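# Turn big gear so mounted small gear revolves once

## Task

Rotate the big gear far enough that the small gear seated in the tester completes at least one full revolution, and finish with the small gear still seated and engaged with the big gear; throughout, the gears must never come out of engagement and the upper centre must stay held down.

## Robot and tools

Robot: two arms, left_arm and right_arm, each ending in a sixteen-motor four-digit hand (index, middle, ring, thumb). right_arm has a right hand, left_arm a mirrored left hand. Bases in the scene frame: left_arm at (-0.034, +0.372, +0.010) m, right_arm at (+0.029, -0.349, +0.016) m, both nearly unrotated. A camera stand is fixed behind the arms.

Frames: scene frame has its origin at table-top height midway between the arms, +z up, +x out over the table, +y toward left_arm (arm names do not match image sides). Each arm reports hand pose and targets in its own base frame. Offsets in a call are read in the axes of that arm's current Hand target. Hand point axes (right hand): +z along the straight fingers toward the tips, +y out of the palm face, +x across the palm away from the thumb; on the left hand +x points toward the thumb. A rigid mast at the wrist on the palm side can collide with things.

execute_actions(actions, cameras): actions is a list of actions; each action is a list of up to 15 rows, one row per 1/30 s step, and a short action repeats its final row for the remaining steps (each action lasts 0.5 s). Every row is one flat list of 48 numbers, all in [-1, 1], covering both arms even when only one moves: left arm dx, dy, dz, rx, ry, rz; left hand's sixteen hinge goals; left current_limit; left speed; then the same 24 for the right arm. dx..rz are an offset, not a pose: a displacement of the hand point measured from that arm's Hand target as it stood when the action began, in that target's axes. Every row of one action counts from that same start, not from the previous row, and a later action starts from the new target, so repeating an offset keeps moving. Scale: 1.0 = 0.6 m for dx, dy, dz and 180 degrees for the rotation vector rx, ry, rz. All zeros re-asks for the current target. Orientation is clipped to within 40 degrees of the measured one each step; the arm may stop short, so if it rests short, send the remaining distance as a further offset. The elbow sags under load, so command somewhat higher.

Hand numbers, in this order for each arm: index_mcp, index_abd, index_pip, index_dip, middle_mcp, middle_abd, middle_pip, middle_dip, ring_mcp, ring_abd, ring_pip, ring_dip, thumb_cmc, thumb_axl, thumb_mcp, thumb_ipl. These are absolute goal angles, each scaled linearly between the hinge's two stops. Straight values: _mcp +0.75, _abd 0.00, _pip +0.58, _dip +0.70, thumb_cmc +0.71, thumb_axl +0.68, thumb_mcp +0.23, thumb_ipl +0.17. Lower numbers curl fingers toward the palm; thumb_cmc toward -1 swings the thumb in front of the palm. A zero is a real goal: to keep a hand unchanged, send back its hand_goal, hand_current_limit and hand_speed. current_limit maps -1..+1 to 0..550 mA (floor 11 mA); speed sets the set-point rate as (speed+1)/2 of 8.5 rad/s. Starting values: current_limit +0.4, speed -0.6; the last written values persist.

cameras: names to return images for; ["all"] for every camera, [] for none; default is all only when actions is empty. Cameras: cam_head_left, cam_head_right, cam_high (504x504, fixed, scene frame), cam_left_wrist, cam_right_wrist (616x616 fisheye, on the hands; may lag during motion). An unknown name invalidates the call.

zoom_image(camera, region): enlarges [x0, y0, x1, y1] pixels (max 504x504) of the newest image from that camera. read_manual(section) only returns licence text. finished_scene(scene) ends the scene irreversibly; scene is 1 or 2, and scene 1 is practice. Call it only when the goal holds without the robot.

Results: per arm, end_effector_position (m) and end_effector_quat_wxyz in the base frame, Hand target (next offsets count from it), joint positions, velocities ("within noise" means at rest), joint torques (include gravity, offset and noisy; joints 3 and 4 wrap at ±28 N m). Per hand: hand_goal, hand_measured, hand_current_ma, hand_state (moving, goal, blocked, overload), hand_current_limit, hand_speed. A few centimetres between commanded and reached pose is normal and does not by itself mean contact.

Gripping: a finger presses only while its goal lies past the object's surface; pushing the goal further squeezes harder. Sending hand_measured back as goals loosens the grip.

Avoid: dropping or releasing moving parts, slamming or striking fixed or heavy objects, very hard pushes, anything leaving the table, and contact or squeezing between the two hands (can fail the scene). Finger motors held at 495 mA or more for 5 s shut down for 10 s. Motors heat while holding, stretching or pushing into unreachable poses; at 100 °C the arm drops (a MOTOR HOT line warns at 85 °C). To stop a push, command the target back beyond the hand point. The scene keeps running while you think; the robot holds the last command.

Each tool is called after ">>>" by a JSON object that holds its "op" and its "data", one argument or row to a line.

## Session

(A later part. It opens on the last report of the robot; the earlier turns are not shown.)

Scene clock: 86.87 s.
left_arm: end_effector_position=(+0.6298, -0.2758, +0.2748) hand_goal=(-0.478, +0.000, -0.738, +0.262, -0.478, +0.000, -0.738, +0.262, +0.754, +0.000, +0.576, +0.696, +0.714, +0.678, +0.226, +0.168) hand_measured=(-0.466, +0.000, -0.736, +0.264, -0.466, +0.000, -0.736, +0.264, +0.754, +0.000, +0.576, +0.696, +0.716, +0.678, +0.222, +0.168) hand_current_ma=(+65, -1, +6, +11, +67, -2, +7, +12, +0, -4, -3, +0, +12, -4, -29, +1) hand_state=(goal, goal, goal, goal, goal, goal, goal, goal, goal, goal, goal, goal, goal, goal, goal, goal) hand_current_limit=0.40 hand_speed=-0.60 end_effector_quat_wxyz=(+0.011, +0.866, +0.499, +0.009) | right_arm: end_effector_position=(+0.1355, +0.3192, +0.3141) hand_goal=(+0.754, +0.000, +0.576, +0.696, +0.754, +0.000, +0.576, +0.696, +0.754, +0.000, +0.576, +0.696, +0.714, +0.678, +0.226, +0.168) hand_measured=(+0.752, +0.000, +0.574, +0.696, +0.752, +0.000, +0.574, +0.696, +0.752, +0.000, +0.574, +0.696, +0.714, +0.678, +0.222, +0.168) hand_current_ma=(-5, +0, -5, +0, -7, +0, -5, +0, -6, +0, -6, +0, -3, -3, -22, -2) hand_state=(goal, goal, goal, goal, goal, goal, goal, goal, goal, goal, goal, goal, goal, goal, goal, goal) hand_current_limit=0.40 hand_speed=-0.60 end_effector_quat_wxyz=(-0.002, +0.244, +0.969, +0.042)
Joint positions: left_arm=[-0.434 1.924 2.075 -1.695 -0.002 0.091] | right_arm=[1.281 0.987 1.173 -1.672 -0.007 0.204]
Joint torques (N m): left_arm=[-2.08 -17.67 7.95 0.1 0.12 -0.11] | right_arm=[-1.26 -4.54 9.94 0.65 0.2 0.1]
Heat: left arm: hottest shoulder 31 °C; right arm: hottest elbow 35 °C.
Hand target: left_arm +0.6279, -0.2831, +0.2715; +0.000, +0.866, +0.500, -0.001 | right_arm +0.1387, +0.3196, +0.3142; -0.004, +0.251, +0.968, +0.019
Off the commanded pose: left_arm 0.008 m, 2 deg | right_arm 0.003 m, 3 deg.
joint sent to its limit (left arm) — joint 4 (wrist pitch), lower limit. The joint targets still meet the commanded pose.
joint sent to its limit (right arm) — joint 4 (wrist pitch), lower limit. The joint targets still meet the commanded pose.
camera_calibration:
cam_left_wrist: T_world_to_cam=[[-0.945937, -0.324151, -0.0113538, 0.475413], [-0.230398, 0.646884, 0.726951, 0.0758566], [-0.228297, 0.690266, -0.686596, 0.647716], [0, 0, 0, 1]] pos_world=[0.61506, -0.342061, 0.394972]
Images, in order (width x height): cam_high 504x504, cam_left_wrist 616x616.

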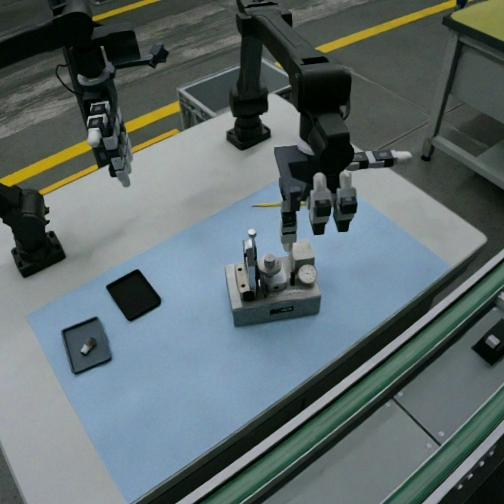

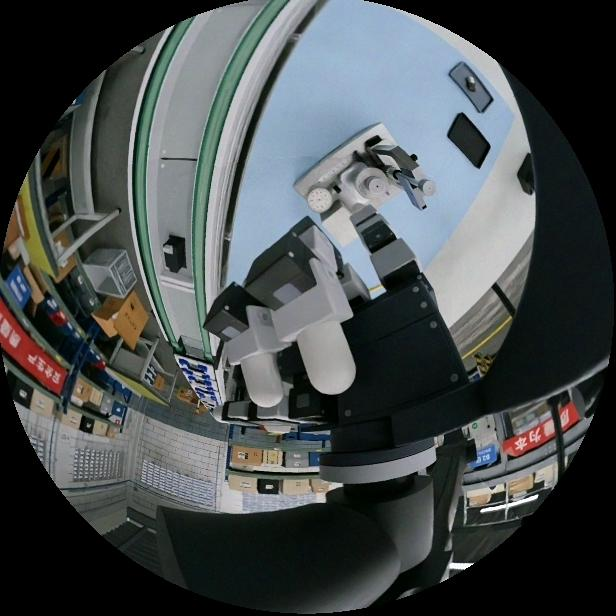

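>>> {"op": "execute_actions", "data": {
  "actions": [
    [[-0.024,0,0,0,0,0,-0.479,0,-0.738,0.261,-0.479,0,-0.738,0.261,0.72,0.06,0.576,0.696,0.714,0.678,0.226,0.168,0.4,-0.6,0,0,0,0,0,0,0.754,0,0.576,0.696,0.754,0,0.576,0.696,0.754,0,0.576,0.696,0.714,0.678,0.226,0.168,0.4,-0.6]],
    [[0,0,0.025,0,0,0,-0.479,0,-0.738,0.261,-0.479,0,-0.738,0.261,0.72,0.06,0.576,0.696,0.714,0.678,0.226,0.168,0.4,-0.6,0,0,0,0,0,0,0.754,0,0.576,0.696,0.754,0,0.576,0.696,0.754,0,0.576,0.696,0.714,0.678,0.226,0.168,0.4,-0.6]],
    [[0,0,0.025,0,0,0,-0.479,0,-0.738,0.261,-0.479,0,-0.738,0.261,0.72,0.06,0.576,0.696,0.714,0.678,0.226,0.168,0.4,-0.6,0,0,0,0,0,0,0.754,0,0.576,0.696,0.754,0,0.576,0.696,0.754,0,0.576,0.696,0.714,0.678,0.226,0.168,0.4,-0.6]]
  ],
  "cameras": ["cam_high","cam_left_wrist"]
}}

>>> {"op": "zoom_image", "data": {
  "camera": "cam_left_wrist",
  "region": [310, 150, 440, 280]
}}

>>> {"op": "zoom_image", "data": {
  "camera": "cam_high",
  "region": [200, 190, 340, 330]
}}

Scene clock: 95.57 s.
left_arm: end_effector_position=(+0.6198, -0.2871, +0.2465) hand_goal=(-0.478, +0.000, -0.738, +0.262, -0.478, +0.000, -0.738, +0.262, +0.720, +0.060, +0.576, +0.696, +0.714, +0.678, +0.226, +0.168) hand_measured=(-0.466, +0.000, -0.736, +0.264, -0.466, +0.000, -0.736, +0.264, +0.720, +0.058, +0.576, +0.696, +0.716, +0.678, +0.222, +0.168) hand_current_ma=(+65, -1, +6, +11, +67, -2, +7, +12, +5, -5, -3, +0, +11, -4, -29, +1) hand_state=(goal, goal, goal, goal, goal, goal, goal, goal, goal, goal, goal, goal, goal, goal, goal, goal) hand_current_limit=0.40 hand_speed=-0.60 end_effector_quat_wxyz=(-0.002, +0.866, +0.499, +0.000) | right_arm: end_effector_position=(+0.1355, +0.3192, +0.3141) hand_goal=(+0.754, +0.000, +0.576, +0.696, +0.754, +0.000, +0.576, +0.696, +0.754, +0.000, +0.576, +0.696, +0.714, +0.678, +0.226, +0.168) hand_measured=(+0.752, +0.000, +0.574, +0.696, +0.752, +0.000, +0.574, +0.696, +0.752, +0.000, +0.574, +0.696, +0.714, +0.678, +0.222, +0.168) hand_current_ma=(-5, +0, -5, +0, -7, +0, -5, +0, -6, +0, -6, +0, -3, -3, -22, -2) hand_state=(goal, goal, goal, goal, goal, goal, goal, goal, goal, goal, goal, goal, goal, goal, goal, goal) hand_current_limit=0.40 hand_speed=-0.60 end_effector_quat_wxyz=(-0.002, +0.244, +0.969, +0.042)
Joint positions: left_arm=[-0.458 1.925 2.009 -1.659 -0.001 0.067] | right_arm=[1.281 0.987 1.173 -1.672 -0.007 0.204]
Joint torques (N m): left_arm=[-1.96 -17.85 7.86 0.55 0.12 -0.11] | right_arm=[-1.32 -4.48 9.94 0.66 0.19 0.11]
Heat: left arm: hottest shoulder 32 °C; right arm: hottest elbow 35 °C.
Hand target: left_arm +0.6206, -0.2957, +0.2416; +0.000, +0.866, +0.500, -0.001 | right_arm +0.1387, +0.3196, +0.3142; -0.004, +0.251, +0.968, +0.019
Off the commanded pose: left_arm 0.010 m, 0 deg | right_arm 0.003 m, 3 deg.
joint sent to its limit (right arm) — joint 4 (wrist pitch), lower limit. The joint targets still meet the commanded pose.
camera_calibration:
cam_left_wrist: T_world_to_cam=[[-0.945834, -0.32446, 0.0111242, 0.456287], [-0.210086, 0.637825, 0.740975, 0.0827915], [-0.247512, 0.698502, -0.671441, 0.644378], [0, 0, 0, 1]] pos_world=[0.608456, -0.354859, 0.366239]
Images, in order (width x height): cam_high 504x504, cam_left_wrist 616x616.

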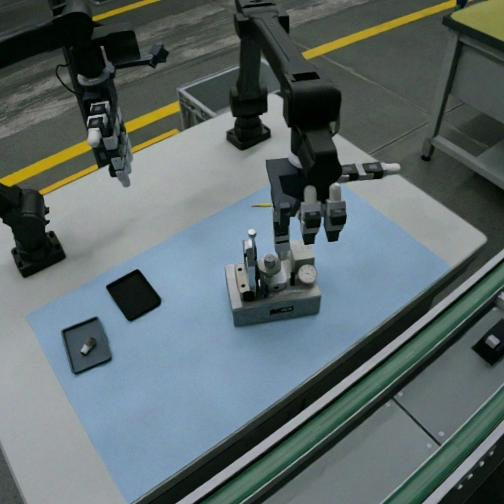

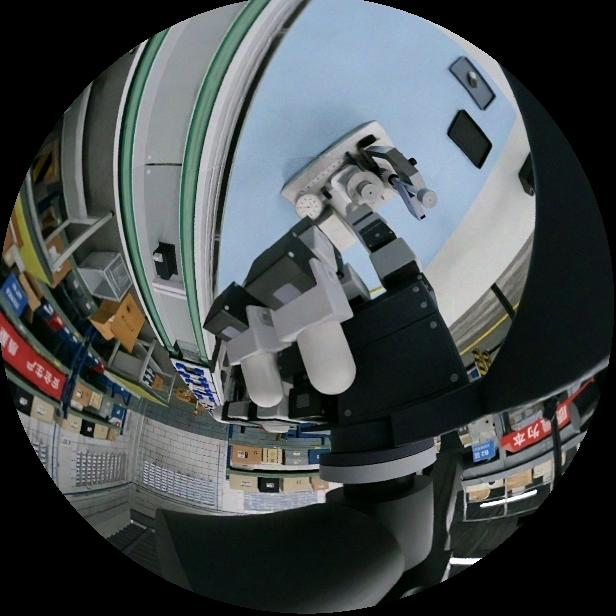

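Scaled by 3.877 from the camera's 616x616 image, which has a finer 880x880 frame.

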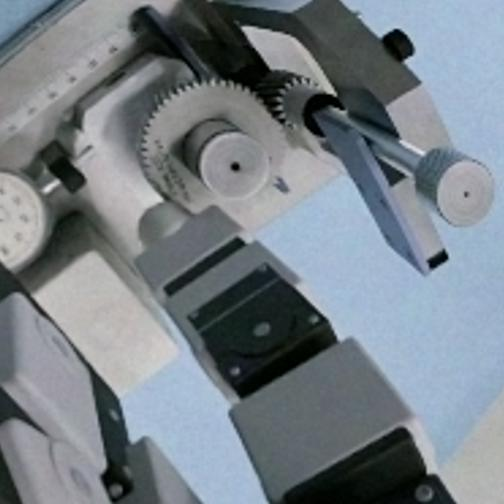

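Scaled by 3.600.

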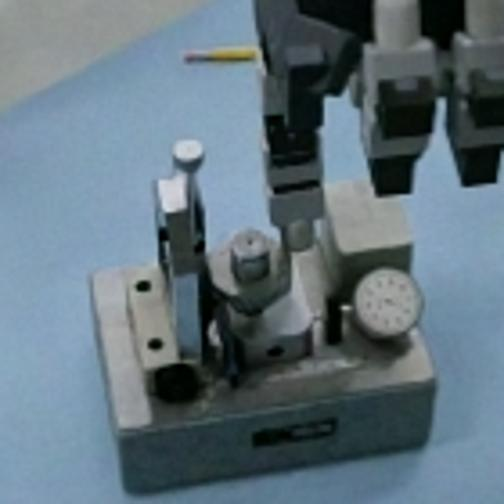

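>>> {"op": "execute_actions", "data": {
  "actions": [
    [[0,0,0.02,0,0,0,-0.479,0,-0.738,0.261,-0.479,0,-0.738,0.261,0.81,0.06,0.576,0.696,0.714,0.678,0.226,0.168,0,-0.6,0,0,0,0,0,0,0.754,0,0.576,0.696,0.754,0,0.576,0.696,0.754,0,0.576,0.696,0.714,0.678,0.226,0.168,0.4,-0.6]]
  ],
  "cameras": ["cam_high","cam_left_wrist"]
}}

>>> {"op": "zoom_image", "data": {
  "camera": "cam_left_wrist",
  "region": [320, 150, 420, 250]
}}

>>> {"op": "zoom_image", "data": {
  "camera": "cam_high",
  "region": [200, 190, 340, 330]
}}

Scene clock: 98.13 s.
left_arm: end_effector_position=(+0.6202, -0.2874, +0.2349) hand_goal=(-0.478, +0.000, -0.738, +0.262, -0.478, +0.000, -0.738, +0.262, +0.810, +0.060, +0.576, +0.696, +0.714, +0.678, +0.226, +0.168) hand_measured=(-0.466, +0.000, -0.736, +0.264, -0.466, +0.000, -0.736, +0.264, +0.804, +0.062, +0.576, +0.696, +0.716, +0.678, +0.222, +0.168) hand_current_ma=(+65, -1, +6, +11, +67, -2, +7, +12, -28, +10, -3, +0, +11, -4, -29, +1) hand_state=(goal, goal, goal, goal, goal, goal, goal, goal, goal, goal, goal, goal, goal, goal, goal, goal) hand_current_limit=0.00 hand_speed=-0.60 end_effector_quat_wxyz=(-0.001, +0.866, +0.499, +0.000) | right_arm: end_effector_position=(+0.1355, +0.3192, +0.3141) hand_goal=(+0.754, +0.000, +0.576, +0.696, +0.754, +0.000, +0.576, +0.696, +0.754, +0.000, +0.576, +0.696, +0.714, +0.678, +0.226, +0.168) hand_measured=(+0.752, +0.000, +0.574, +0.696, +0.752, +0.000, +0.574, +0.696, +0.752, +0.000, +0.574, +0.696, +0.714, +0.678, +0.222, +0.168) hand_current_ma=(-5, +0, -5, +0, -7, +0, -5, +0, -6, +0, -6, +0, -3, -3, -22, -2) hand_state=(goal, goal, goal, goal, goal, goal, goal, goal, goal, goal, goal, goal, goal, goal, goal, goal) hand_current_limit=0.40 hand_speed=-0.60 end_effector_quat_wxyz=(-0.002, +0.244, +0.969, +0.042)
Joint positions: left_arm=[-0.458 1.923 1.976 -1.626 0 0.067] | right_arm=[1.281 0.987 1.173 -1.672 -0.007 0.204]
Joint torques (N m): left_arm=[-2.02 -18.08 7.73 0.49 0.1 -0.1] | right_arm=[-1.32 -4.54 9.94 0.65 0.2 0.11]
Heat: left arm: hottest shoulder 32 °C; right arm: hottest elbow 35 °C.
Hand target: left_arm +0.6206, -0.2957, +0.2297; +0.000, +0.866, +0.500, -0.001 | right_arm +0.1387, +0.3196, +0.3142; -0.004, +0.251, +0.968, +0.019
Off the commanded pose: left_arm 0.010 m, 0 deg | right_arm 0.003 m, 3 deg.
joint sent to its limit (right arm) — joint 4 (wrist pitch), lower limit. The joint targets still meet the commanded pose.
camera_calibration:
cam_left_wrist: T_world_to_cam=[[-0.945845, -0.324439, 0.010822, 0.456693], [-0.210618, 0.638704, 0.740066, 0.0923761], [-0.247019, 0.697708, -0.672447, 0.636552], [0, 0, 0, 1]] pos_world=[0.608657, -0.354959, 0.354741]
Images, in order (width x height): cam_high 504x504, cam_left_wrist 616x616.

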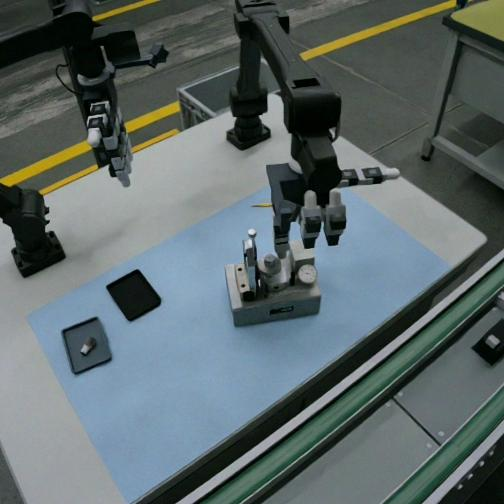

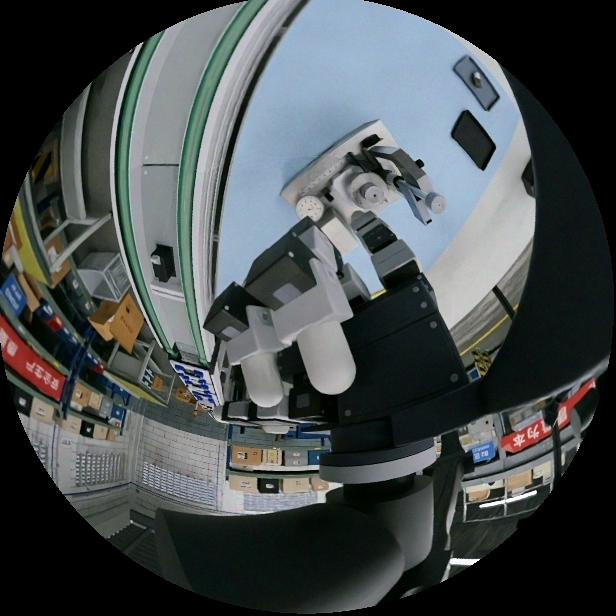

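Scaled by 5.040 from the camera's 616x616 image, which has a finer 880x880 frame.

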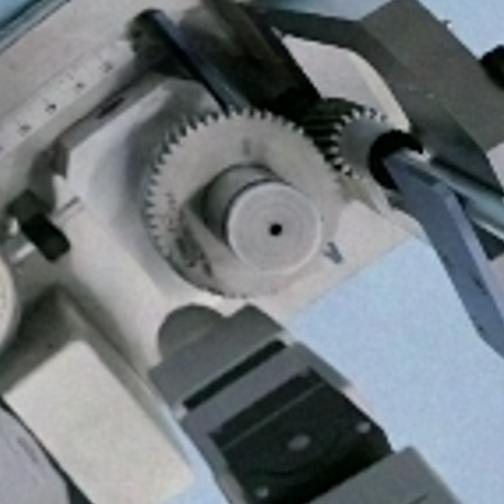

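Scaled by 3.600.

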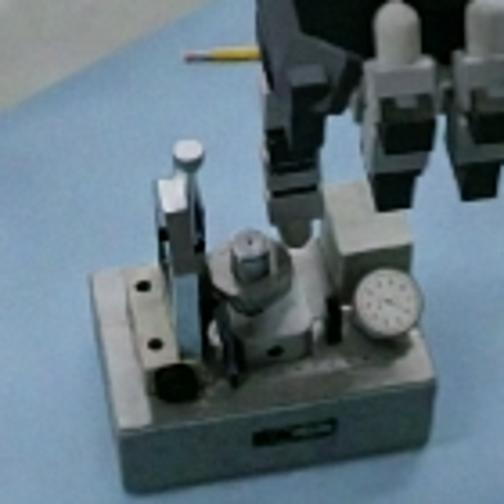

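>>> {"op": "execute_actions", "data": {
  "actions": [
    [[0,0,0,0,0,0,-0.479,0,-0.738,0.261,-0.479,0,-0.738,0.261,0.81,-0.15,0.576,0.696,0.714,0.678,0.226,0.168,-0.3,-0.93,0,0,0,0,0,0,0.754,0,0.576,0.696,0.754,0,0.576,0.696,0.754,0,0.576,0.696,0.714,0.678,0.226,0.168,0.4,-0.6]],
    [[0,0,0,0,0,0,-0.479,0,-0.738,0.261,-0.479,0,-0.738,0.261,0.81,-0.15,0.576,0.696,0.714,0.678,0.226,0.168,-0.3,-0.93,0,0,0,0,0,0,0.754,0,0.576,0.696,0.754,0,0.576,0.696,0.754,0,0.576,0.696,0.714,0.678,0.226,0.168,0.4,-0.6]]
  ],
  "cameras": ["cam_left_wrist"]
}}

>>> {"op": "zoom_image", "data": {
  "camera": "cam_left_wrist",
  "region": [320, 150, 420, 250]
}}

Scene clock: 100.57 s.
left_arm: end_effector_position=(+0.6206, -0.2867, +0.2350) hand_goal=(-0.478, +0.000, -0.738, +0.262, -0.478, +0.000, -0.738, +0.262, +0.810, -0.150, +0.576, +0.696, +0.714, +0.678, +0.226, +0.168) hand_measured=(-0.466, +0.000, -0.736, +0.264, -0.466, +0.000, -0.736, +0.264, +0.822, -0.082, +0.584, +0.698, +0.716, +0.678, +0.222, +0.168) hand_current_ma=(+65, -1, +6, +11, +67, -2, +7, +12, +60, +193, +40, +14, +11, -4, -29, +1) hand_state=(goal, goal, goal, goal, goal, goal, goal, goal, goal, blocked, goal, goal, goal, goal, goal, goal) hand_current_limit=-0.30 hand_speed=-0.93 end_effector_quat_wxyz=(-0.002, +0.866, +0.499, +0.001) | right_arm: end_effector_position=(+0.1355, +0.3192, +0.3141) hand_goal=(+0.754, +0.000, +0.576, +0.696, +0.754, +0.000, +0.576, +0.696, +0.754, +0.000, +0.576, +0.696, +0.714, +0.678, +0.226, +0.168) hand_measured=(+0.752, +0.000, +0.574, +0.696, +0.752, +0.000, +0.574, +0.696, +0.752, +0.000, +0.574, +0.696, +0.714, +0.678, +0.222, +0.168) hand_current_ma=(-5, +0, -5, +0, -7, +0, -5, +0, -6, +0, -6, +0, -3, -3, -22, -2) hand_state=(goal, goal, goal, goal, goal, goal, goal, goal, goal, goal, goal, goal, goal, goal, goal, goal) hand_current_limit=0.40 hand_speed=-0.60 end_effector_quat_wxyz=(-0.002, +0.244, +0.969, +0.042)
Joint positions: left_arm=[-0.458 1.923 1.976 -1.626 -0.005 0.067] | right_arm=[1.281 0.987 1.173 -1.672 -0.007 0.204]
Joint torques (N m): left_arm=[-2.08 -17.73 7.8 0.5 0.27 -0.11] | right_arm=[-1.26 -4.54 9.94 0.66 0.2 0.1]
Heat: left arm: hottest shoulder 32 °C; right arm: hottest elbow 35 °C.
Hand target: left_arm +0.6206, -0.2957, +0.2297; +0.000, +0.866, +0.500, -0.001 | right_arm +0.1387, +0.3196, +0.3142; -0.004, +0.251, +0.968, +0.019
Off the commanded pose: left_arm 0.010 m, 0 deg | right_arm 0.003 m, 3 deg.
joint sent to its limit (right arm) — joint 4 (wrist pitch), lower limit. The joint targets still meet the commanded pose.
camera_calibration:
cam_left_wrist: T_world_to_cam=[[-0.945879, -0.324429, 0.00761827, 0.45811], [-0.212064, 0.635705, 0.742232, 0.0914874], [-0.245645, 0.700446, -0.6701, 0.635628], [0, 0, 0, 1]] pos_world=[0.608857, -0.354758, 0.354539]
Images, in order (width x height): cam_left_wrist 616x616.

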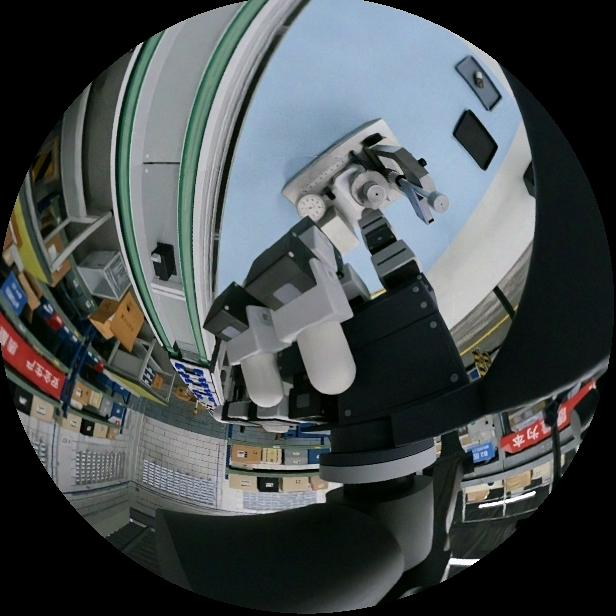

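Scaled by 5.040 from the camera's 616x616 image, which has a finer 880x880 frame.

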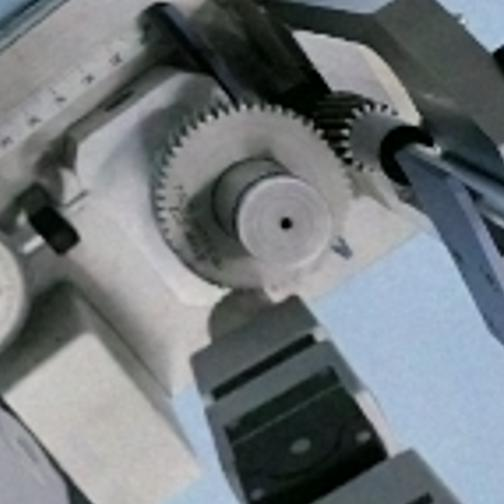

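>>> {"op": "execute_actions", "data": {
  "actions": [
    [[0,0,0,0,0,0,-0.479,0,-0.738,0.261,-0.479,0,-0.738,0.261,0.73,-0.15,0.576,0.696,0.714,0.678,0.226,0.168,-0.3,-0.93,0,0,0,0,0,0,0.754,0,0.576,0.696,0.754,0,0.576,0.696,0.754,0,0.576,0.696,0.714,0.678,0.226,0.168,0.4,-0.6]],
    [[0,0,0,0,0,0,-0.479,0,-0.738,0.261,-0.479,0,-0.738,0.261,0.65,-0.15,0.576,0.696,0.714,0.678,0.226,0.168,-0.3,-0.93,0,0,0,0,0,0,0.754,0,0.576,0.696,0.754,0,0.576,0.696,0.754,0,0.576,0.696,0.714,0.678,0.226,0.168,0.4,-0.6]]
  ],
  "cameras": ["cam_left_wrist"]
}}

>>> {"op": "zoom_image", "data": {
  "camera": "cam_left_wrist",
  "region": [320, 150, 420, 250]
}}

Scene clock: 103.33 s.
left_arm: end_effector_position=(+0.6206, -0.2867, +0.2350) hand_goal=(-0.478, +0.000, -0.738, +0.262, -0.478, +0.000, -0.738, +0.262, +0.650, -0.150, +0.576, +0.696, +0.714, +0.678, +0.226, +0.168) hand_measured=(-0.466, +0.000, -0.736, +0.264, -0.466, +0.000, -0.736, +0.264, +0.820, -0.082, +0.586, +0.700, +0.716, +0.678, +0.222, +0.168) hand_current_ma=(+65, -1, +6, +11, +67, -2, +7, +12, +193, +193, +51, +19, +11, -4, -29, +1) hand_state=(goal, goal, goal, goal, goal, goal, goal, goal, blocked, blocked, goal, goal, goal, goal, goal, goal) hand_current_limit=-0.30 hand_speed=-0.93 end_effector_quat_wxyz=(-0.002, +0.866, +0.499, +0.001) | right_arm: end_effector_position=(+0.1355, +0.3192, +0.3141) hand_goal=(+0.754, +0.000, +0.576, +0.696, +0.754, +0.000, +0.576, +0.696, +0.754, +0.000, +0.576, +0.696, +0.714, +0.678, +0.226, +0.168) hand_measured=(+0.752, +0.000, +0.574, +0.696, +0.752, +0.000, +0.574, +0.696, +0.752, +0.000, +0.574, +0.696, +0.714, +0.678, +0.222, +0.168) hand_current_ma=(-5, +0, -5, +0, -7, +0, -5, +0, -6, +0, -6, +0, -3, -3, -22, -2) hand_state=(goal, goal, goal, goal, goal, goal, goal, goal, goal, goal, goal, goal, goal, goal, goal, goal) hand_current_limit=0.40 hand_speed=-0.60 end_effector_quat_wxyz=(-0.002, +0.244, +0.969, +0.042)
Joint positions: left_arm=[-0.458 1.923 1.976 -1.626 -0.005 0.067] | right_arm=[1.281 0.987 1.173 -1.672 -0.007 0.204]
Joint torques (N m): left_arm=[-2.08 -17.79 7.76 0.53 0.27 -0.11] | right_arm=[-1.26 -4.6 9.92 0.65 0.2 0.1]
Heat: left arm: hottest shoulder 32 °C; right arm: hottest elbow 35 °C.
Hand target: left_arm +0.6206, -0.2957, +0.2297; +0.000, +0.866, +0.500, -0.001 | right_arm +0.1387, +0.3196, +0.3142; -0.004, +0.251, +0.968, +0.019
Off the commanded pose: left_arm 0.010 m, 0 deg | right_arm 0.003 m, 3 deg.
joint sent to its limit (right arm) — joint 4 (wrist pitch), lower limit. The joint targets still meet the commanded pose.
camera_calibration:
cam_left_wrist: T_world_to_cam=[[-0.945879, -0.324429, 0.00761827, 0.45811], [-0.212064, 0.635705, 0.742232, 0.0914874], [-0.245645, 0.700446, -0.6701, 0.635628], [0, 0, 0, 1]] pos_world=[0.608857, -0.354758, 0.354539]
Images, in order (width x height): cam_left_wrist 616x616.

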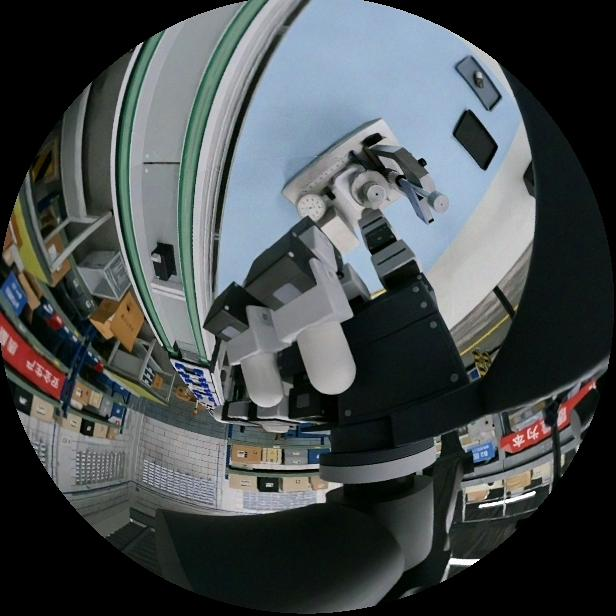

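Scaled by 5.040 from the camera's 616x616 image, which has a finer 880x880 frame.

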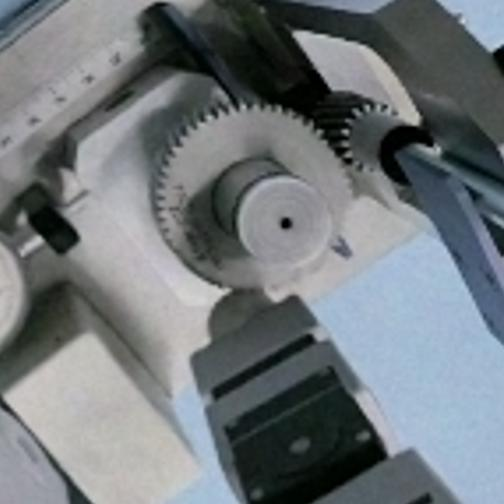

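>>> {"op": "execute_actions", "data": {
  "actions": [
    [[0,0,0,0,0,0,-0.479,0,-0.738,0.261,-0.479,0,-0.738,0.261,0.73,-0.08,0.576,0.696,0.714,0.678,0.226,0.168,0.2,-0.93,0,0,0,0,0,0,0.754,0,0.576,0.696,0.754,0,0.576,0.696,0.754,0,0.576,0.696,0.714,0.678,0.226,0.168,0.4,-0.6]],
    [[0,0,0,0,0,0,-0.479,0,-0.738,0.261,-0.479,0,-0.738,0.261,0.65,-0.10,0.576,0.696,0.714,0.678,0.226,0.168,0.2,-0.93,0,0,0,0,0,0,0.754,0,0.576,0.696,0.754,0,0.576,0.696,0.754,0,0.576,0.696,0.714,0.678,0.226,0.168,0.4,-0.6]]
  ],
  "cameras": ["cam_left_wrist"]
}}

>>> {"op": "zoom_image", "data": {
  "camera": "cam_left_wrist",
  "region": [320, 150, 420, 250]
}}

Scene clock: 107.30 s.
left_arm: end_effector_position=(+0.6205, -0.2868, +0.2350) hand_goal=(-0.478, +0.000, -0.738, +0.262, -0.478, +0.000, -0.738, +0.262, +0.650, -0.100, +0.576, +0.696, +0.714, +0.678, +0.226, +0.168) hand_measured=(-0.466, +0.000, -0.736, +0.264, -0.466, +0.000, -0.736, +0.264, +0.810, -0.076, +0.596, +0.704, +0.716, +0.678, +0.222, +0.168) hand_current_ma=(+65, -1, +6, +11, +67, -2, +7, +12, +330, +103, +98, +41, +11, -4, -29, +1) hand_state=(goal, goal, goal, goal, goal, goal, goal, goal, blocked, blocked, goal, goal, goal, goal, goal, goal) hand_current_limit=0.20 hand_speed=-0.93 end_effector_quat_wxyz=(-0.002, +0.866, +0.499, +0.001) | right_arm: end_effector_position=(+0.1355, +0.3192, +0.3141) hand_goal=(+0.754, +0.000, +0.576, +0.696, +0.754, +0.000, +0.576, +0.696, +0.754, +0.000, +0.576, +0.696, +0.714, +0.678, +0.226, +0.168) hand_measured=(+0.752, +0.000, +0.574, +0.696, +0.752, +0.000, +0.574, +0.696, +0.752, +0.000, +0.574, +0.696, +0.714, +0.678, +0.222, +0.168) hand_current_ma=(-5, +0, -5, +0, -7, +0, -5, +0, -6, +0, -6, +0, -3, -3, -22, -2) hand_state=(goal, goal, goal, goal, goal, goal, goal, goal, goal, goal, goal, goal, goal, goal, goal, goal) hand_current_limit=0.40 hand_speed=-0.60 end_effector_quat_wxyz=(-0.002, +0.244, +0.969, +0.042)
Joint positions: left_arm=[-0.458 1.923 1.976 -1.626 -0.004 0.067] | right_arm=[1.281 0.987 1.173 -1.672 -0.007 0.204]
Joint torques (N m): left_arm=[-2.02 -17.79 7.73 0.54 0.24 -0.11] | right_arm=[-1.26 -4.54 9.94 0.66 0.2 0.11]
Heat: left arm: hottest shoulder 33 °C; right arm: hottest elbow 35 °C.
Hand target: left_arm +0.6206, -0.2957, +0.2297; +0.000, +0.866, +0.500, -0.001 | right_arm +0.1387, +0.3196, +0.3142; -0.004, +0.251, +0.968, +0.019
Off the commanded pose: left_arm 0.010 m, 0 deg | right_arm 0.003 m, 3 deg.
joint sent to its limit (right arm) — joint 4 (wrist pitch), lower limit. The joint targets still meet the commanded pose.
camera_calibration:
cam_left_wrist: T_world_to_cam=[[-0.945849, -0.324504, 0.00817973, 0.457739], [-0.211856, 0.636209, 0.74186, 0.0917141], [-0.24594, 0.699954, -0.670505, 0.635823], [0, 0, 0, 1]] pos_world=[0.608757, -0.354858, 0.35454]
Images, in order (width x height): cam_left_wrist 616x616.

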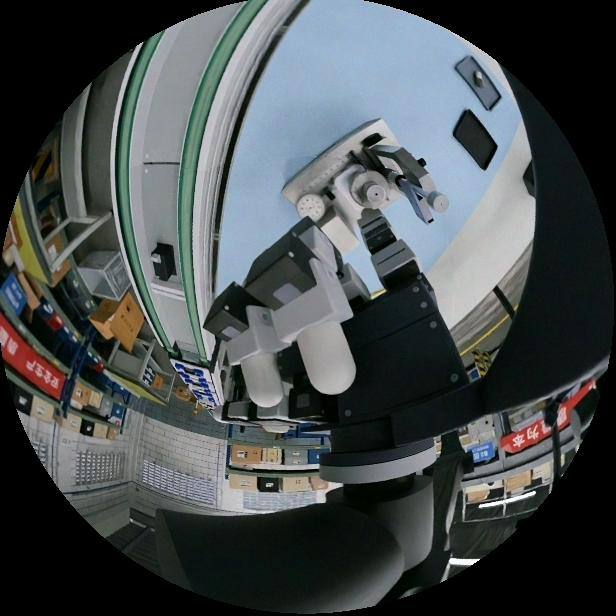

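Scaled by 5.040 from the camera's 616x616 image, which has a finer 880x880 frame.

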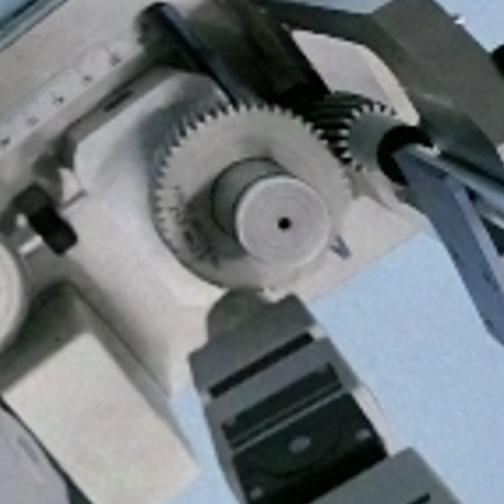

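>>> {"op": "execute_actions", "data": {
  "actions": [
    [[0,0,0,0,0,0,-0.479,0,-0.738,0.261,-0.479,0,-0.738,0.261,0.81,0.03,0.576,0.696,0.714,0.678,0.226,0.168,0.2,-0.9,0,0,0,0,0,0,0.754,0,0.576,0.696,0.754,0,0.576,0.696,0.754,0,0.576,0.696,0.714,0.678,0.226,0.168,0.4,-0.6]],
    [[0,0,0,0,0,0,-0.479,0,-0.738,0.261,-0.479,0,-0.738,0.261,0.765,0.03,0.576,0.696,0.714,0.678,0.226,0.168,0.2,-0.9,0,0,0,0,0,0,0.754,0,0.576,0.696,0.754,0,0.576,0.696,0.754,0,0.576,0.696,0.714,0.678,0.226,0.168,0.4,-0.6]],
    [[0,0,0,0,0,0,-0.479,0,-0.738,0.261,-0.479,0,-0.738,0.261,0.765,-0.11,0.576,0.696,0.714,0.678,0.226,0.168,0.2,-0.9,0,0,0,0,0,0,0.754,0,0.576,0.696,0.754,0,0.576,0.696,0.754,0,0.576,0.696,0.714,0.678,0.226,0.168,0.4,-0.6]]
  ],
  "cameras": []
}}

>>> {"op": "execute_actions", "data": {
  "actions": [
    [[0,0,0,0,0,0,-0.479,0,-0.738,0.261,-0.479,0,-0.738,0.261,0.66,-0.11,0.576,0.696,0.714,0.678,0.226,0.168,0.2,-0.93,0,0,0,0,0,0,0.754,0,0.576,0.696,0.754,0,0.576,0.696,0.754,0,0.576,0.696,0.714,0.678,0.226,0.168,0.4,-0.6]]
  ],
  "cameras": ["cam_left_wrist"]
}}

>>> {"op": "zoom_image", "data": {
  "camera": "cam_left_wrist",
  "region": [320, 150, 420, 250]
}}

Scene clock: 112.47 s.
left_arm: end_effector_position=(+0.6211, -0.2857, +0.2351) hand_goal=(-0.478, +0.000, -0.738, +0.262, -0.478, +0.000, -0.738, +0.262, +0.766, -0.110, +0.576, +0.696, +0.714, +0.678, +0.226, +0.168) hand_measured=(-0.466, +0.000, -0.736, +0.264, -0.466, +0.000, -0.736, +0.264, +0.776, -0.024, +0.582, +0.698, +0.716, +0.678, +0.222, +0.168) hand_current_ma=(+65, -1, +6, +11, +67, -2, +7, +12, +53, +330, +34, +14, +11, -4, -29, +1) hand_state=(goal, goal, goal, goal, goal, goal, goal, goal, goal, blocked, goal, goal, goal, goal, goal, goal) hand_current_limit=0.20 hand_speed=-0.90 end_effector_quat_wxyz=(-0.004, +0.866, +0.499, +0.004) | right_arm: end_effector_position=(+0.1355, +0.3192, +0.3141) hand_goal=(+0.754, +0.000, +0.576, +0.696, +0.754, +0.000, +0.576, +0.696, +0.754, +0.000, +0.576, +0.696, +0.714, +0.678, +0.226, +0.168) hand_measured=(+0.752, +0.000, +0.574, +0.696, +0.752, +0.000, +0.574, +0.696, +0.752, +0.000, +0.574, +0.696, +0.714, +0.678, +0.222, +0.168) hand_current_ma=(-5, +0, -5, +0, -7, +0, -5, +0, -6, +0, -6, +0, -3, -3, -22, -2) hand_state=(goal, goal, goal, goal, goal, goal, goal, goal, goal, goal, goal, goal, goal, goal, goal, goal) hand_current_limit=0.40 hand_speed=-0.60 end_effector_quat_wxyz=(-0.002, +0.244, +0.969, +0.042)
Joint positions: left_arm=[-0.458 1.923 1.976 -1.626 -0.011 0.067] | right_arm=[1.281 0.987 1.173 -1.672 -0.007 0.204]
Joint torques (N m): left_arm=[-2.14 -17.96 7.75 0.49 0.52 -0.11] | right_arm=[-1.26 -4.48 9.92 0.66 0.2 0.1]
Heat: left arm: hottest shoulder 33 °C; right arm: hottest elbow 36 °C.
Hand target: left_arm +0.6206, -0.2957, +0.2297; +0.000, +0.866, +0.500, -0.001 | right_arm +0.1387, +0.3196, +0.3142; -0.004, +0.251, +0.968, +0.019
Off the commanded pose: left_arm 0.011 m, 1 deg | right_arm 0.003 m, 3 deg.
joint sent to its limit (right arm) — joint 4 (wrist pitch), lower limit. The joint targets still meet the commanded pose.
No camera images: "cameras" was empty.

Scene clock: 113.17 s.
left_arm: end_effector_position=(+0.6211, -0.2857, +0.2351) hand_goal=(-0.478, +0.000, -0.738, +0.262, -0.478, +0.000, -0.738, +0.262, +0.660, -0.110, +0.576, +0.696, +0.714, +0.678, +0.226, +0.168) hand_measured=(-0.466, +0.000, -0.736, +0.264, -0.466, +0.000, -0.736, +0.264, +0.764, -0.024, +0.596, +0.704, +0.716, +0.678, +0.222, +0.168) hand_current_ma=(+65, -1, +6, +11, +67, -2, +7, +12, +330, +330, +96, +39, +11, -4, -29, +1) hand_state=(goal, goal, goal, goal, goal, goal, goal, goal, blocked, blocked, goal, goal, goal, goal, goal, goal) hand_current_limit=0.20 hand_speed=-0.93 end_effector_quat_wxyz=(-0.004, +0.866, +0.499, +0.004) | right_arm: end_effector_position=(+0.1355, +0.3192, +0.3141) hand_goal=(+0.754, +0.000, +0.576, +0.696, +0.754, +0.000, +0.576, +0.696, +0.754, +0.000, +0.576, +0.696, +0.714, +0.678, +0.226, +0.168) hand_measured=(+0.752, +0.000, +0.574, +0.696, +0.752, +0.000, +0.574, +0.696, +0.752, +0.000, +0.574, +0.696, +0.714, +0.678, +0.222, +0.168) hand_current_ma=(-5, +0, -5, +0, -7, +0, -5, +0, -6, +0, -6, +0, -3, -3, -22, -2) hand_state=(goal, goal, goal, goal, goal, goal, goal, goal, goal, goal, goal, goal, goal, goal, goal, goal) hand_current_limit=0.40 hand_speed=-0.60 end_effector_quat_wxyz=(-0.002, +0.244, +0.969, +0.042)
Joint positions: left_arm=[-0.458 1.923 1.976 -1.626 -0.011 0.067] | right_arm=[1.281 0.987 1.173 -1.672 -0.007 0.204]
Joint torques (N m): left_arm=[-2.08 -17.9 7.75 0.49 0.53 -0.11] | right_arm=[-1.26 -4.54 9.92 0.66 0.2 0.11]
Heat: left arm: hottest shoulder 33 °C; right arm: hottest elbow 36 °C.
Hand target: left_arm +0.6206, -0.2957, +0.2297; +0.000, +0.866, +0.500, -0.001 | right_arm +0.1387, +0.3196, +0.3142; -0.004, +0.251, +0.968, +0.019
Off the commanded pose: left_arm 0.011 m, 1 deg | right_arm 0.003 m, 3 deg.
joint sent to its limit (right arm) — joint 4 (wrist pitch), lower limit. The joint targets still meet the commanded pose.
camera_calibration:
cam_left_wrist: T_world_to_cam=[[-0.945887, -0.324483, 0.00305856, 0.459906], [-0.21418, 0.631372, 0.745316, 0.0902019], [-0.243773, 0.70433, -0.666704, 0.634274], [0, 0, 0, 1]] pos_world=[0.608957, -0.354457, 0.354237]
Images, in order (width x height): cam_left_wrist 616x616.

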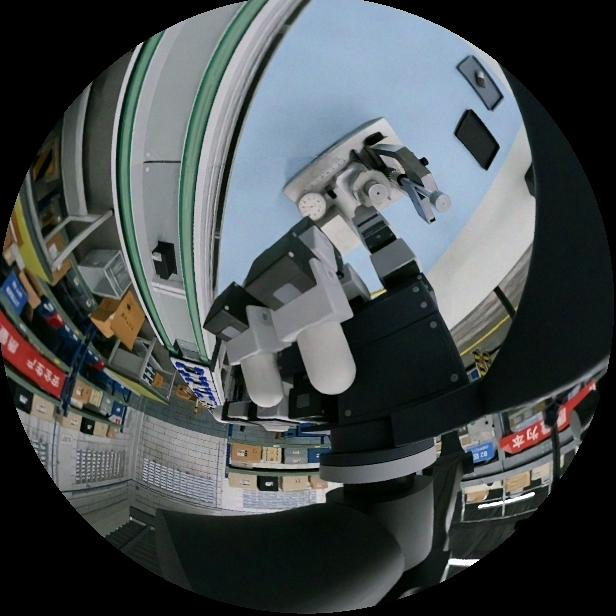

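Scaled by 5.040 from the camera's 616x616 image, which has a finer 880x880 frame.

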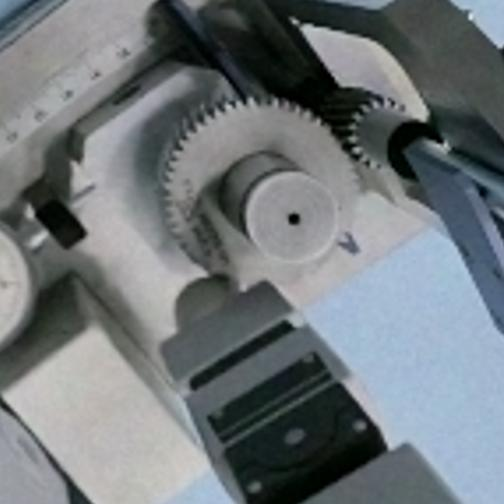

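>>> {"op": "execute_actions", "data": {
  "actions": [
    [[0,0,0,0,0,0,-0.479,0,-0.738,0.261,-0.479,0,-0.738,0.261,0.6,-0.08,0.576,0.696,0.714,0.678,0.226,0.168,0.7,-0.9,0,0,0,0,0,0,0.754,0,0.576,0.696,0.754,0,0.576,0.696,0.754,0,0.576,0.696,0.714,0.678,0.226,0.168,0.4,-0.6]],
    [[0,0,0,0,0,0,-0.479,0,-0.738,0.261,-0.479,0,-0.738,0.261,0.6,-0.06,0.576,0.696,0.714,0.678,0.226,0.168,0.7,-0.9,0,0,0,0,0,0,0.754,0,0.576,0.696,0.754,0,0.576,0.696,0.754,0,0.576,0.696,0.714,0.678,0.226,0.168,0.4,-0.6]]
  ],
  "cameras": ["cam_left_wrist"]
}}

>>> {"op": "zoom_image", "data": {
  "camera": "cam_left_wrist",
  "region": [320, 150, 420, 250]
}}

Scene clock: 116.00 s.
left_arm: end_effector_position=(+0.6211, -0.2856, +0.2351) hand_goal=(-0.478, +0.000, -0.738, +0.262, -0.478, +0.000, -0.738, +0.262, +0.600, -0.060, +0.576, +0.696, +0.714, +0.678, +0.226, +0.168) hand_measured=(-0.466, +0.000, -0.736, +0.264, -0.466, +0.000, -0.736, +0.264, +0.754, -0.024, +0.604, +0.708, +0.716, +0.678, +0.222, +0.168) hand_current_ma=(+65, -1, +6, +11, +67, -2, +7, +12, +468, +154, +143, +61, +11, -4, -29, +1) hand_state=(goal, goal, goal, goal, goal, goal, goal, goal, blocked, blocked, blocked, goal, goal, goal, goal, goal) hand_current_limit=0.70 hand_speed=-0.90 end_effector_quat_wxyz=(-0.004, +0.866, +0.499, +0.004) | right_arm: end_effector_position=(+0.1355, +0.3192, +0.3141) hand_goal=(+0.754, +0.000, +0.576, +0.696, +0.754, +0.000, +0.576, +0.696, +0.754, +0.000, +0.576, +0.696, +0.714, +0.678, +0.226, +0.168) hand_measured=(+0.752, +0.000, +0.574, +0.696, +0.752, +0.000, +0.574, +0.696, +0.752, +0.000, +0.574, +0.696, +0.714, +0.678, +0.222, +0.168) hand_current_ma=(-5, +0, -5, +0, -7, +0, -5, +0, -6, +0, -6, +0, -3, -3, -22, -2) hand_state=(goal, goal, goal, goal, goal, goal, goal, goal, goal, goal, goal, goal, goal, goal, goal, goal) hand_current_limit=0.40 hand_speed=-0.60 end_effector_quat_wxyz=(-0.002, +0.244, +0.969, +0.042)
Joint positions: left_arm=[-0.458 1.923 1.976 -1.626 -0.012 0.067] | right_arm=[1.281 0.987 1.173 -1.672 -0.007 0.204]
Joint torques (N m): left_arm=[-2.02 -17.85 7.76 0.49 0.53 -0.12] | right_arm=[-1.26 -4.54 9.94 0.66 0.19 0.11]
Heat: left arm: hottest shoulder 33 °C; right arm: hottest elbow 36 °C.
Hand target: left_arm +0.6206, -0.2957, +0.2297; +0.000, +0.866, +0.500, -0.001 | right_arm +0.1387, +0.3196, +0.3142; -0.004, +0.251, +0.968, +0.019
Off the commanded pose: left_arm 0.011 m, 1 deg | right_arm 0.003 m, 3 deg.
joint sent to its limit (right arm) — joint 4 (wrist pitch), lower limit. The joint targets still meet the commanded pose.
camera_calibration:
cam_left_wrist: T_world_to_cam=[[-0.945862, -0.324558, 0.00273951, 0.459977], [-0.214393, 0.631099, 0.745486, 0.0902494], [-0.243683, 0.70454, -0.666515, 0.634159], [0, 0, 0, 1]] pos_world=[0.608957, -0.354457, 0.354137]
Images, in order (width x height): cam_left_wrist 616x616.

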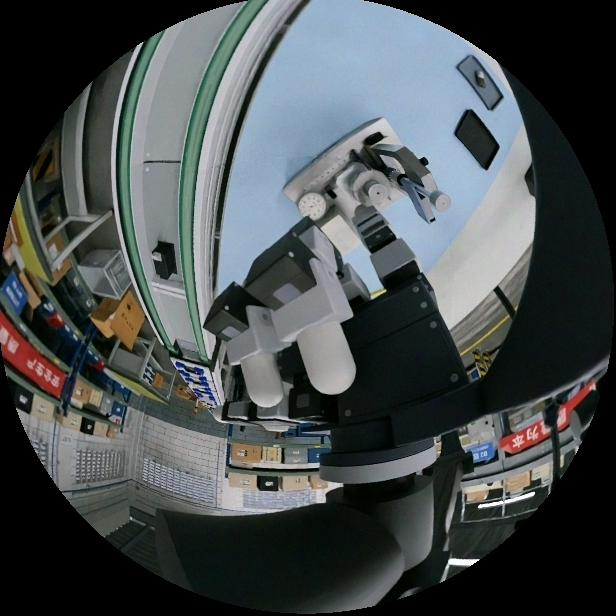

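Scaled by 5.040 from the camera's 616x616 image, which has a finer 880x880 frame.

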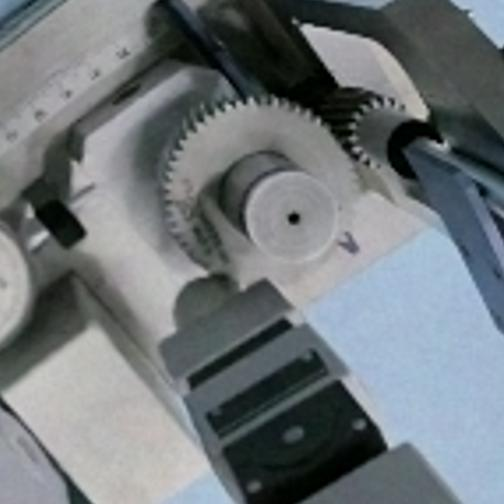

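>>> {"op": "execute_actions", "data": {
  "actions": [
    [[0,0,0,0,0,0,-0.479,0,-0.738,0.261,-0.479,0,-0.738,0.261,0.754,-0.06,0.576,0.696,0.714,0.678,0.226,0.168,0.2,-0.9,0,0,0,0,0,0,0.754,0,0.576,0.696,0.754,0,0.576,0.696,0.754,0,0.576,0.696,0.714,0.678,0.226,0.168,0.4,-0.6]]
  ],
  "cameras": ["cam_high","cam_left_wrist"]
}}

>>> {"op": "zoom_image", "data": {
  "camera": "cam_high",
  "region": [240, 220, 320, 300]
}}

>>> {"op": "zoom_image", "data": {
  "camera": "cam_left_wrist",
  "region": [345, 170, 395, 220]
}}

Scene clock: 126.83 s.
left_arm: end_effector_position=(+0.6211, -0.2856, +0.2351) hand_goal=(-0.478, +0.000, -0.738, +0.262, -0.478, +0.000, -0.738, +0.262, +0.754, -0.060, +0.576, +0.696, +0.714, +0.678, +0.226, +0.168) hand_measured=(-0.466, +0.000, -0.736, +0.264, -0.466, +0.000, -0.736, +0.264, +0.764, -0.024, +0.600, +0.708, +0.716, +0.678, +0.222, +0.168) hand_current_ma=(+65, -1, +6, +11, +67, -2, +7, +12, +56, +154, +114, +59, +11, -4, -29, +1) hand_state=(goal, goal, goal, goal, goal, goal, goal, goal, goal, blocked, blocked, goal, goal, goal, goal, goal) hand_current_limit=0.20 hand_speed=-0.90 end_effector_quat_wxyz=(-0.004, +0.866, +0.499, +0.004) | right_arm: end_effector_position=(+0.1355, +0.3192, +0.3141) hand_goal=(+0.754, +0.000, +0.576, +0.696, +0.754, +0.000, +0.576, +0.696, +0.754, +0.000, +0.576, +0.696, +0.714, +0.678, +0.226, +0.168) hand_measured=(+0.752, +0.000, +0.574, +0.696, +0.752, +0.000, +0.574, +0.696, +0.752, +0.000, +0.574, +0.696, +0.714, +0.678, +0.222, +0.168) hand_current_ma=(-5, +0, -5, +0, -7, +0, -5, +0, -6, +0, -6, +0, -3, -3, -22, -2) hand_state=(goal, goal, goal, goal, goal, goal, goal, goal, goal, goal, goal, goal, goal, goal, goal, goal) hand_current_limit=0.40 hand_speed=-0.60 end_effector_quat_wxyz=(-0.002, +0.244, +0.969, +0.042)
Joint positions: left_arm=[-0.458 1.923 1.976 -1.626 -0.012 0.067] | right_arm=[1.281 0.987 1.173 -1.672 -0.007 0.204]
Joint torques (N m): left_arm=[-1.96 -17.85 7.77 0.49 0.53 -0.11] | right_arm=[-1.26 -4.54 9.92 0.66 0.2 0.1]
Heat: left arm: hottest shoulder 34 °C; right arm: hottest elbow 36 °C.
Hand target: left_arm +0.6206, -0.2957, +0.2297; +0.000, +0.866, +0.500, -0.001 | right_arm +0.1387, +0.3196, +0.3142; -0.004, +0.251, +0.968, +0.019
Off the commanded pose: left_arm 0.011 m, 1 deg | right_arm 0.003 m, 3 deg.
joint sent to its limit (right arm) — joint 4 (wrist pitch), lower limit. The joint targets still meet the commanded pose.
camera_calibration:
cam_left_wrist: T_world_to_cam=[[-0.945862, -0.324558, 0.00273951, 0.459977], [-0.214393, 0.631099, 0.745486, 0.0902494], [-0.243683, 0.70454, -0.666515, 0.634159], [0, 0, 0, 1]] pos_world=[0.608957, -0.354457, 0.354137]
Images, in order (width x height): cam_high 504x504, cam_left_wrist 616x616.

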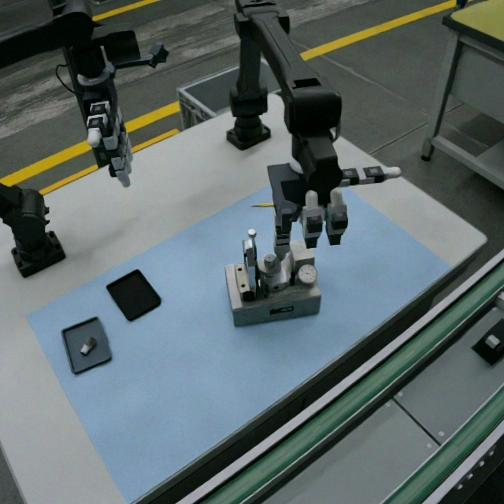

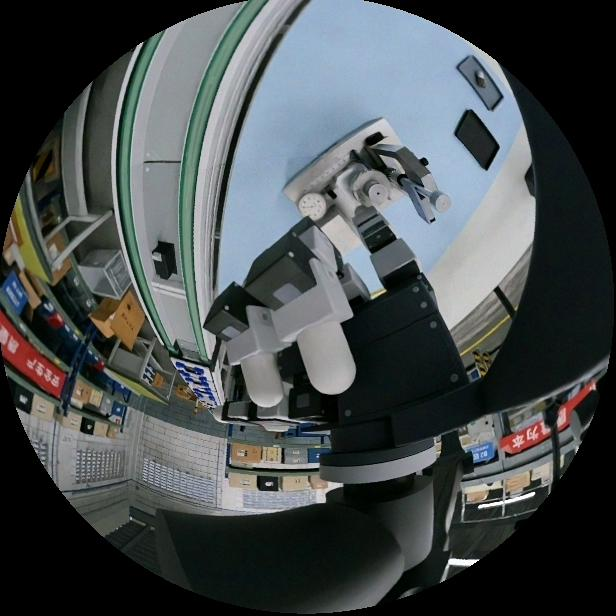

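Scaled by 6.300.

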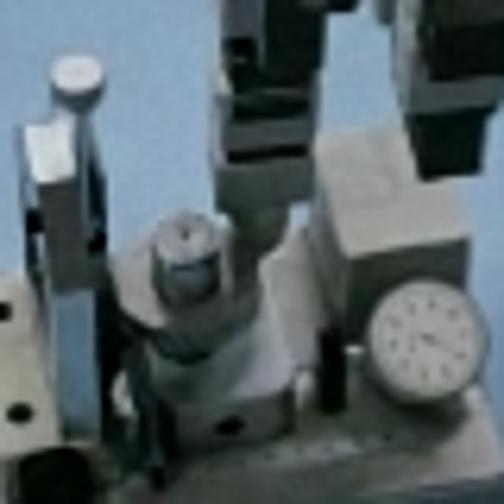

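Scaled by 10.080 from the camera's 616x616 image, which has a finer 880x880 frame.

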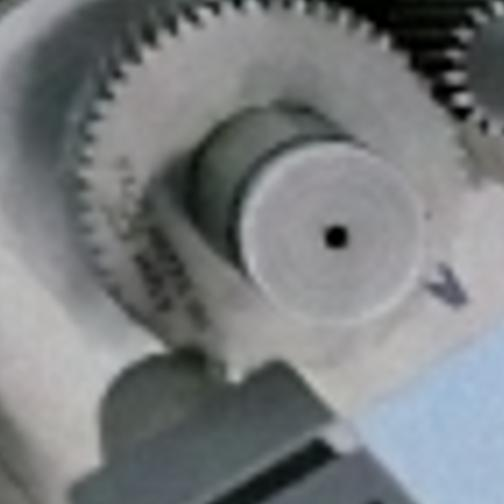

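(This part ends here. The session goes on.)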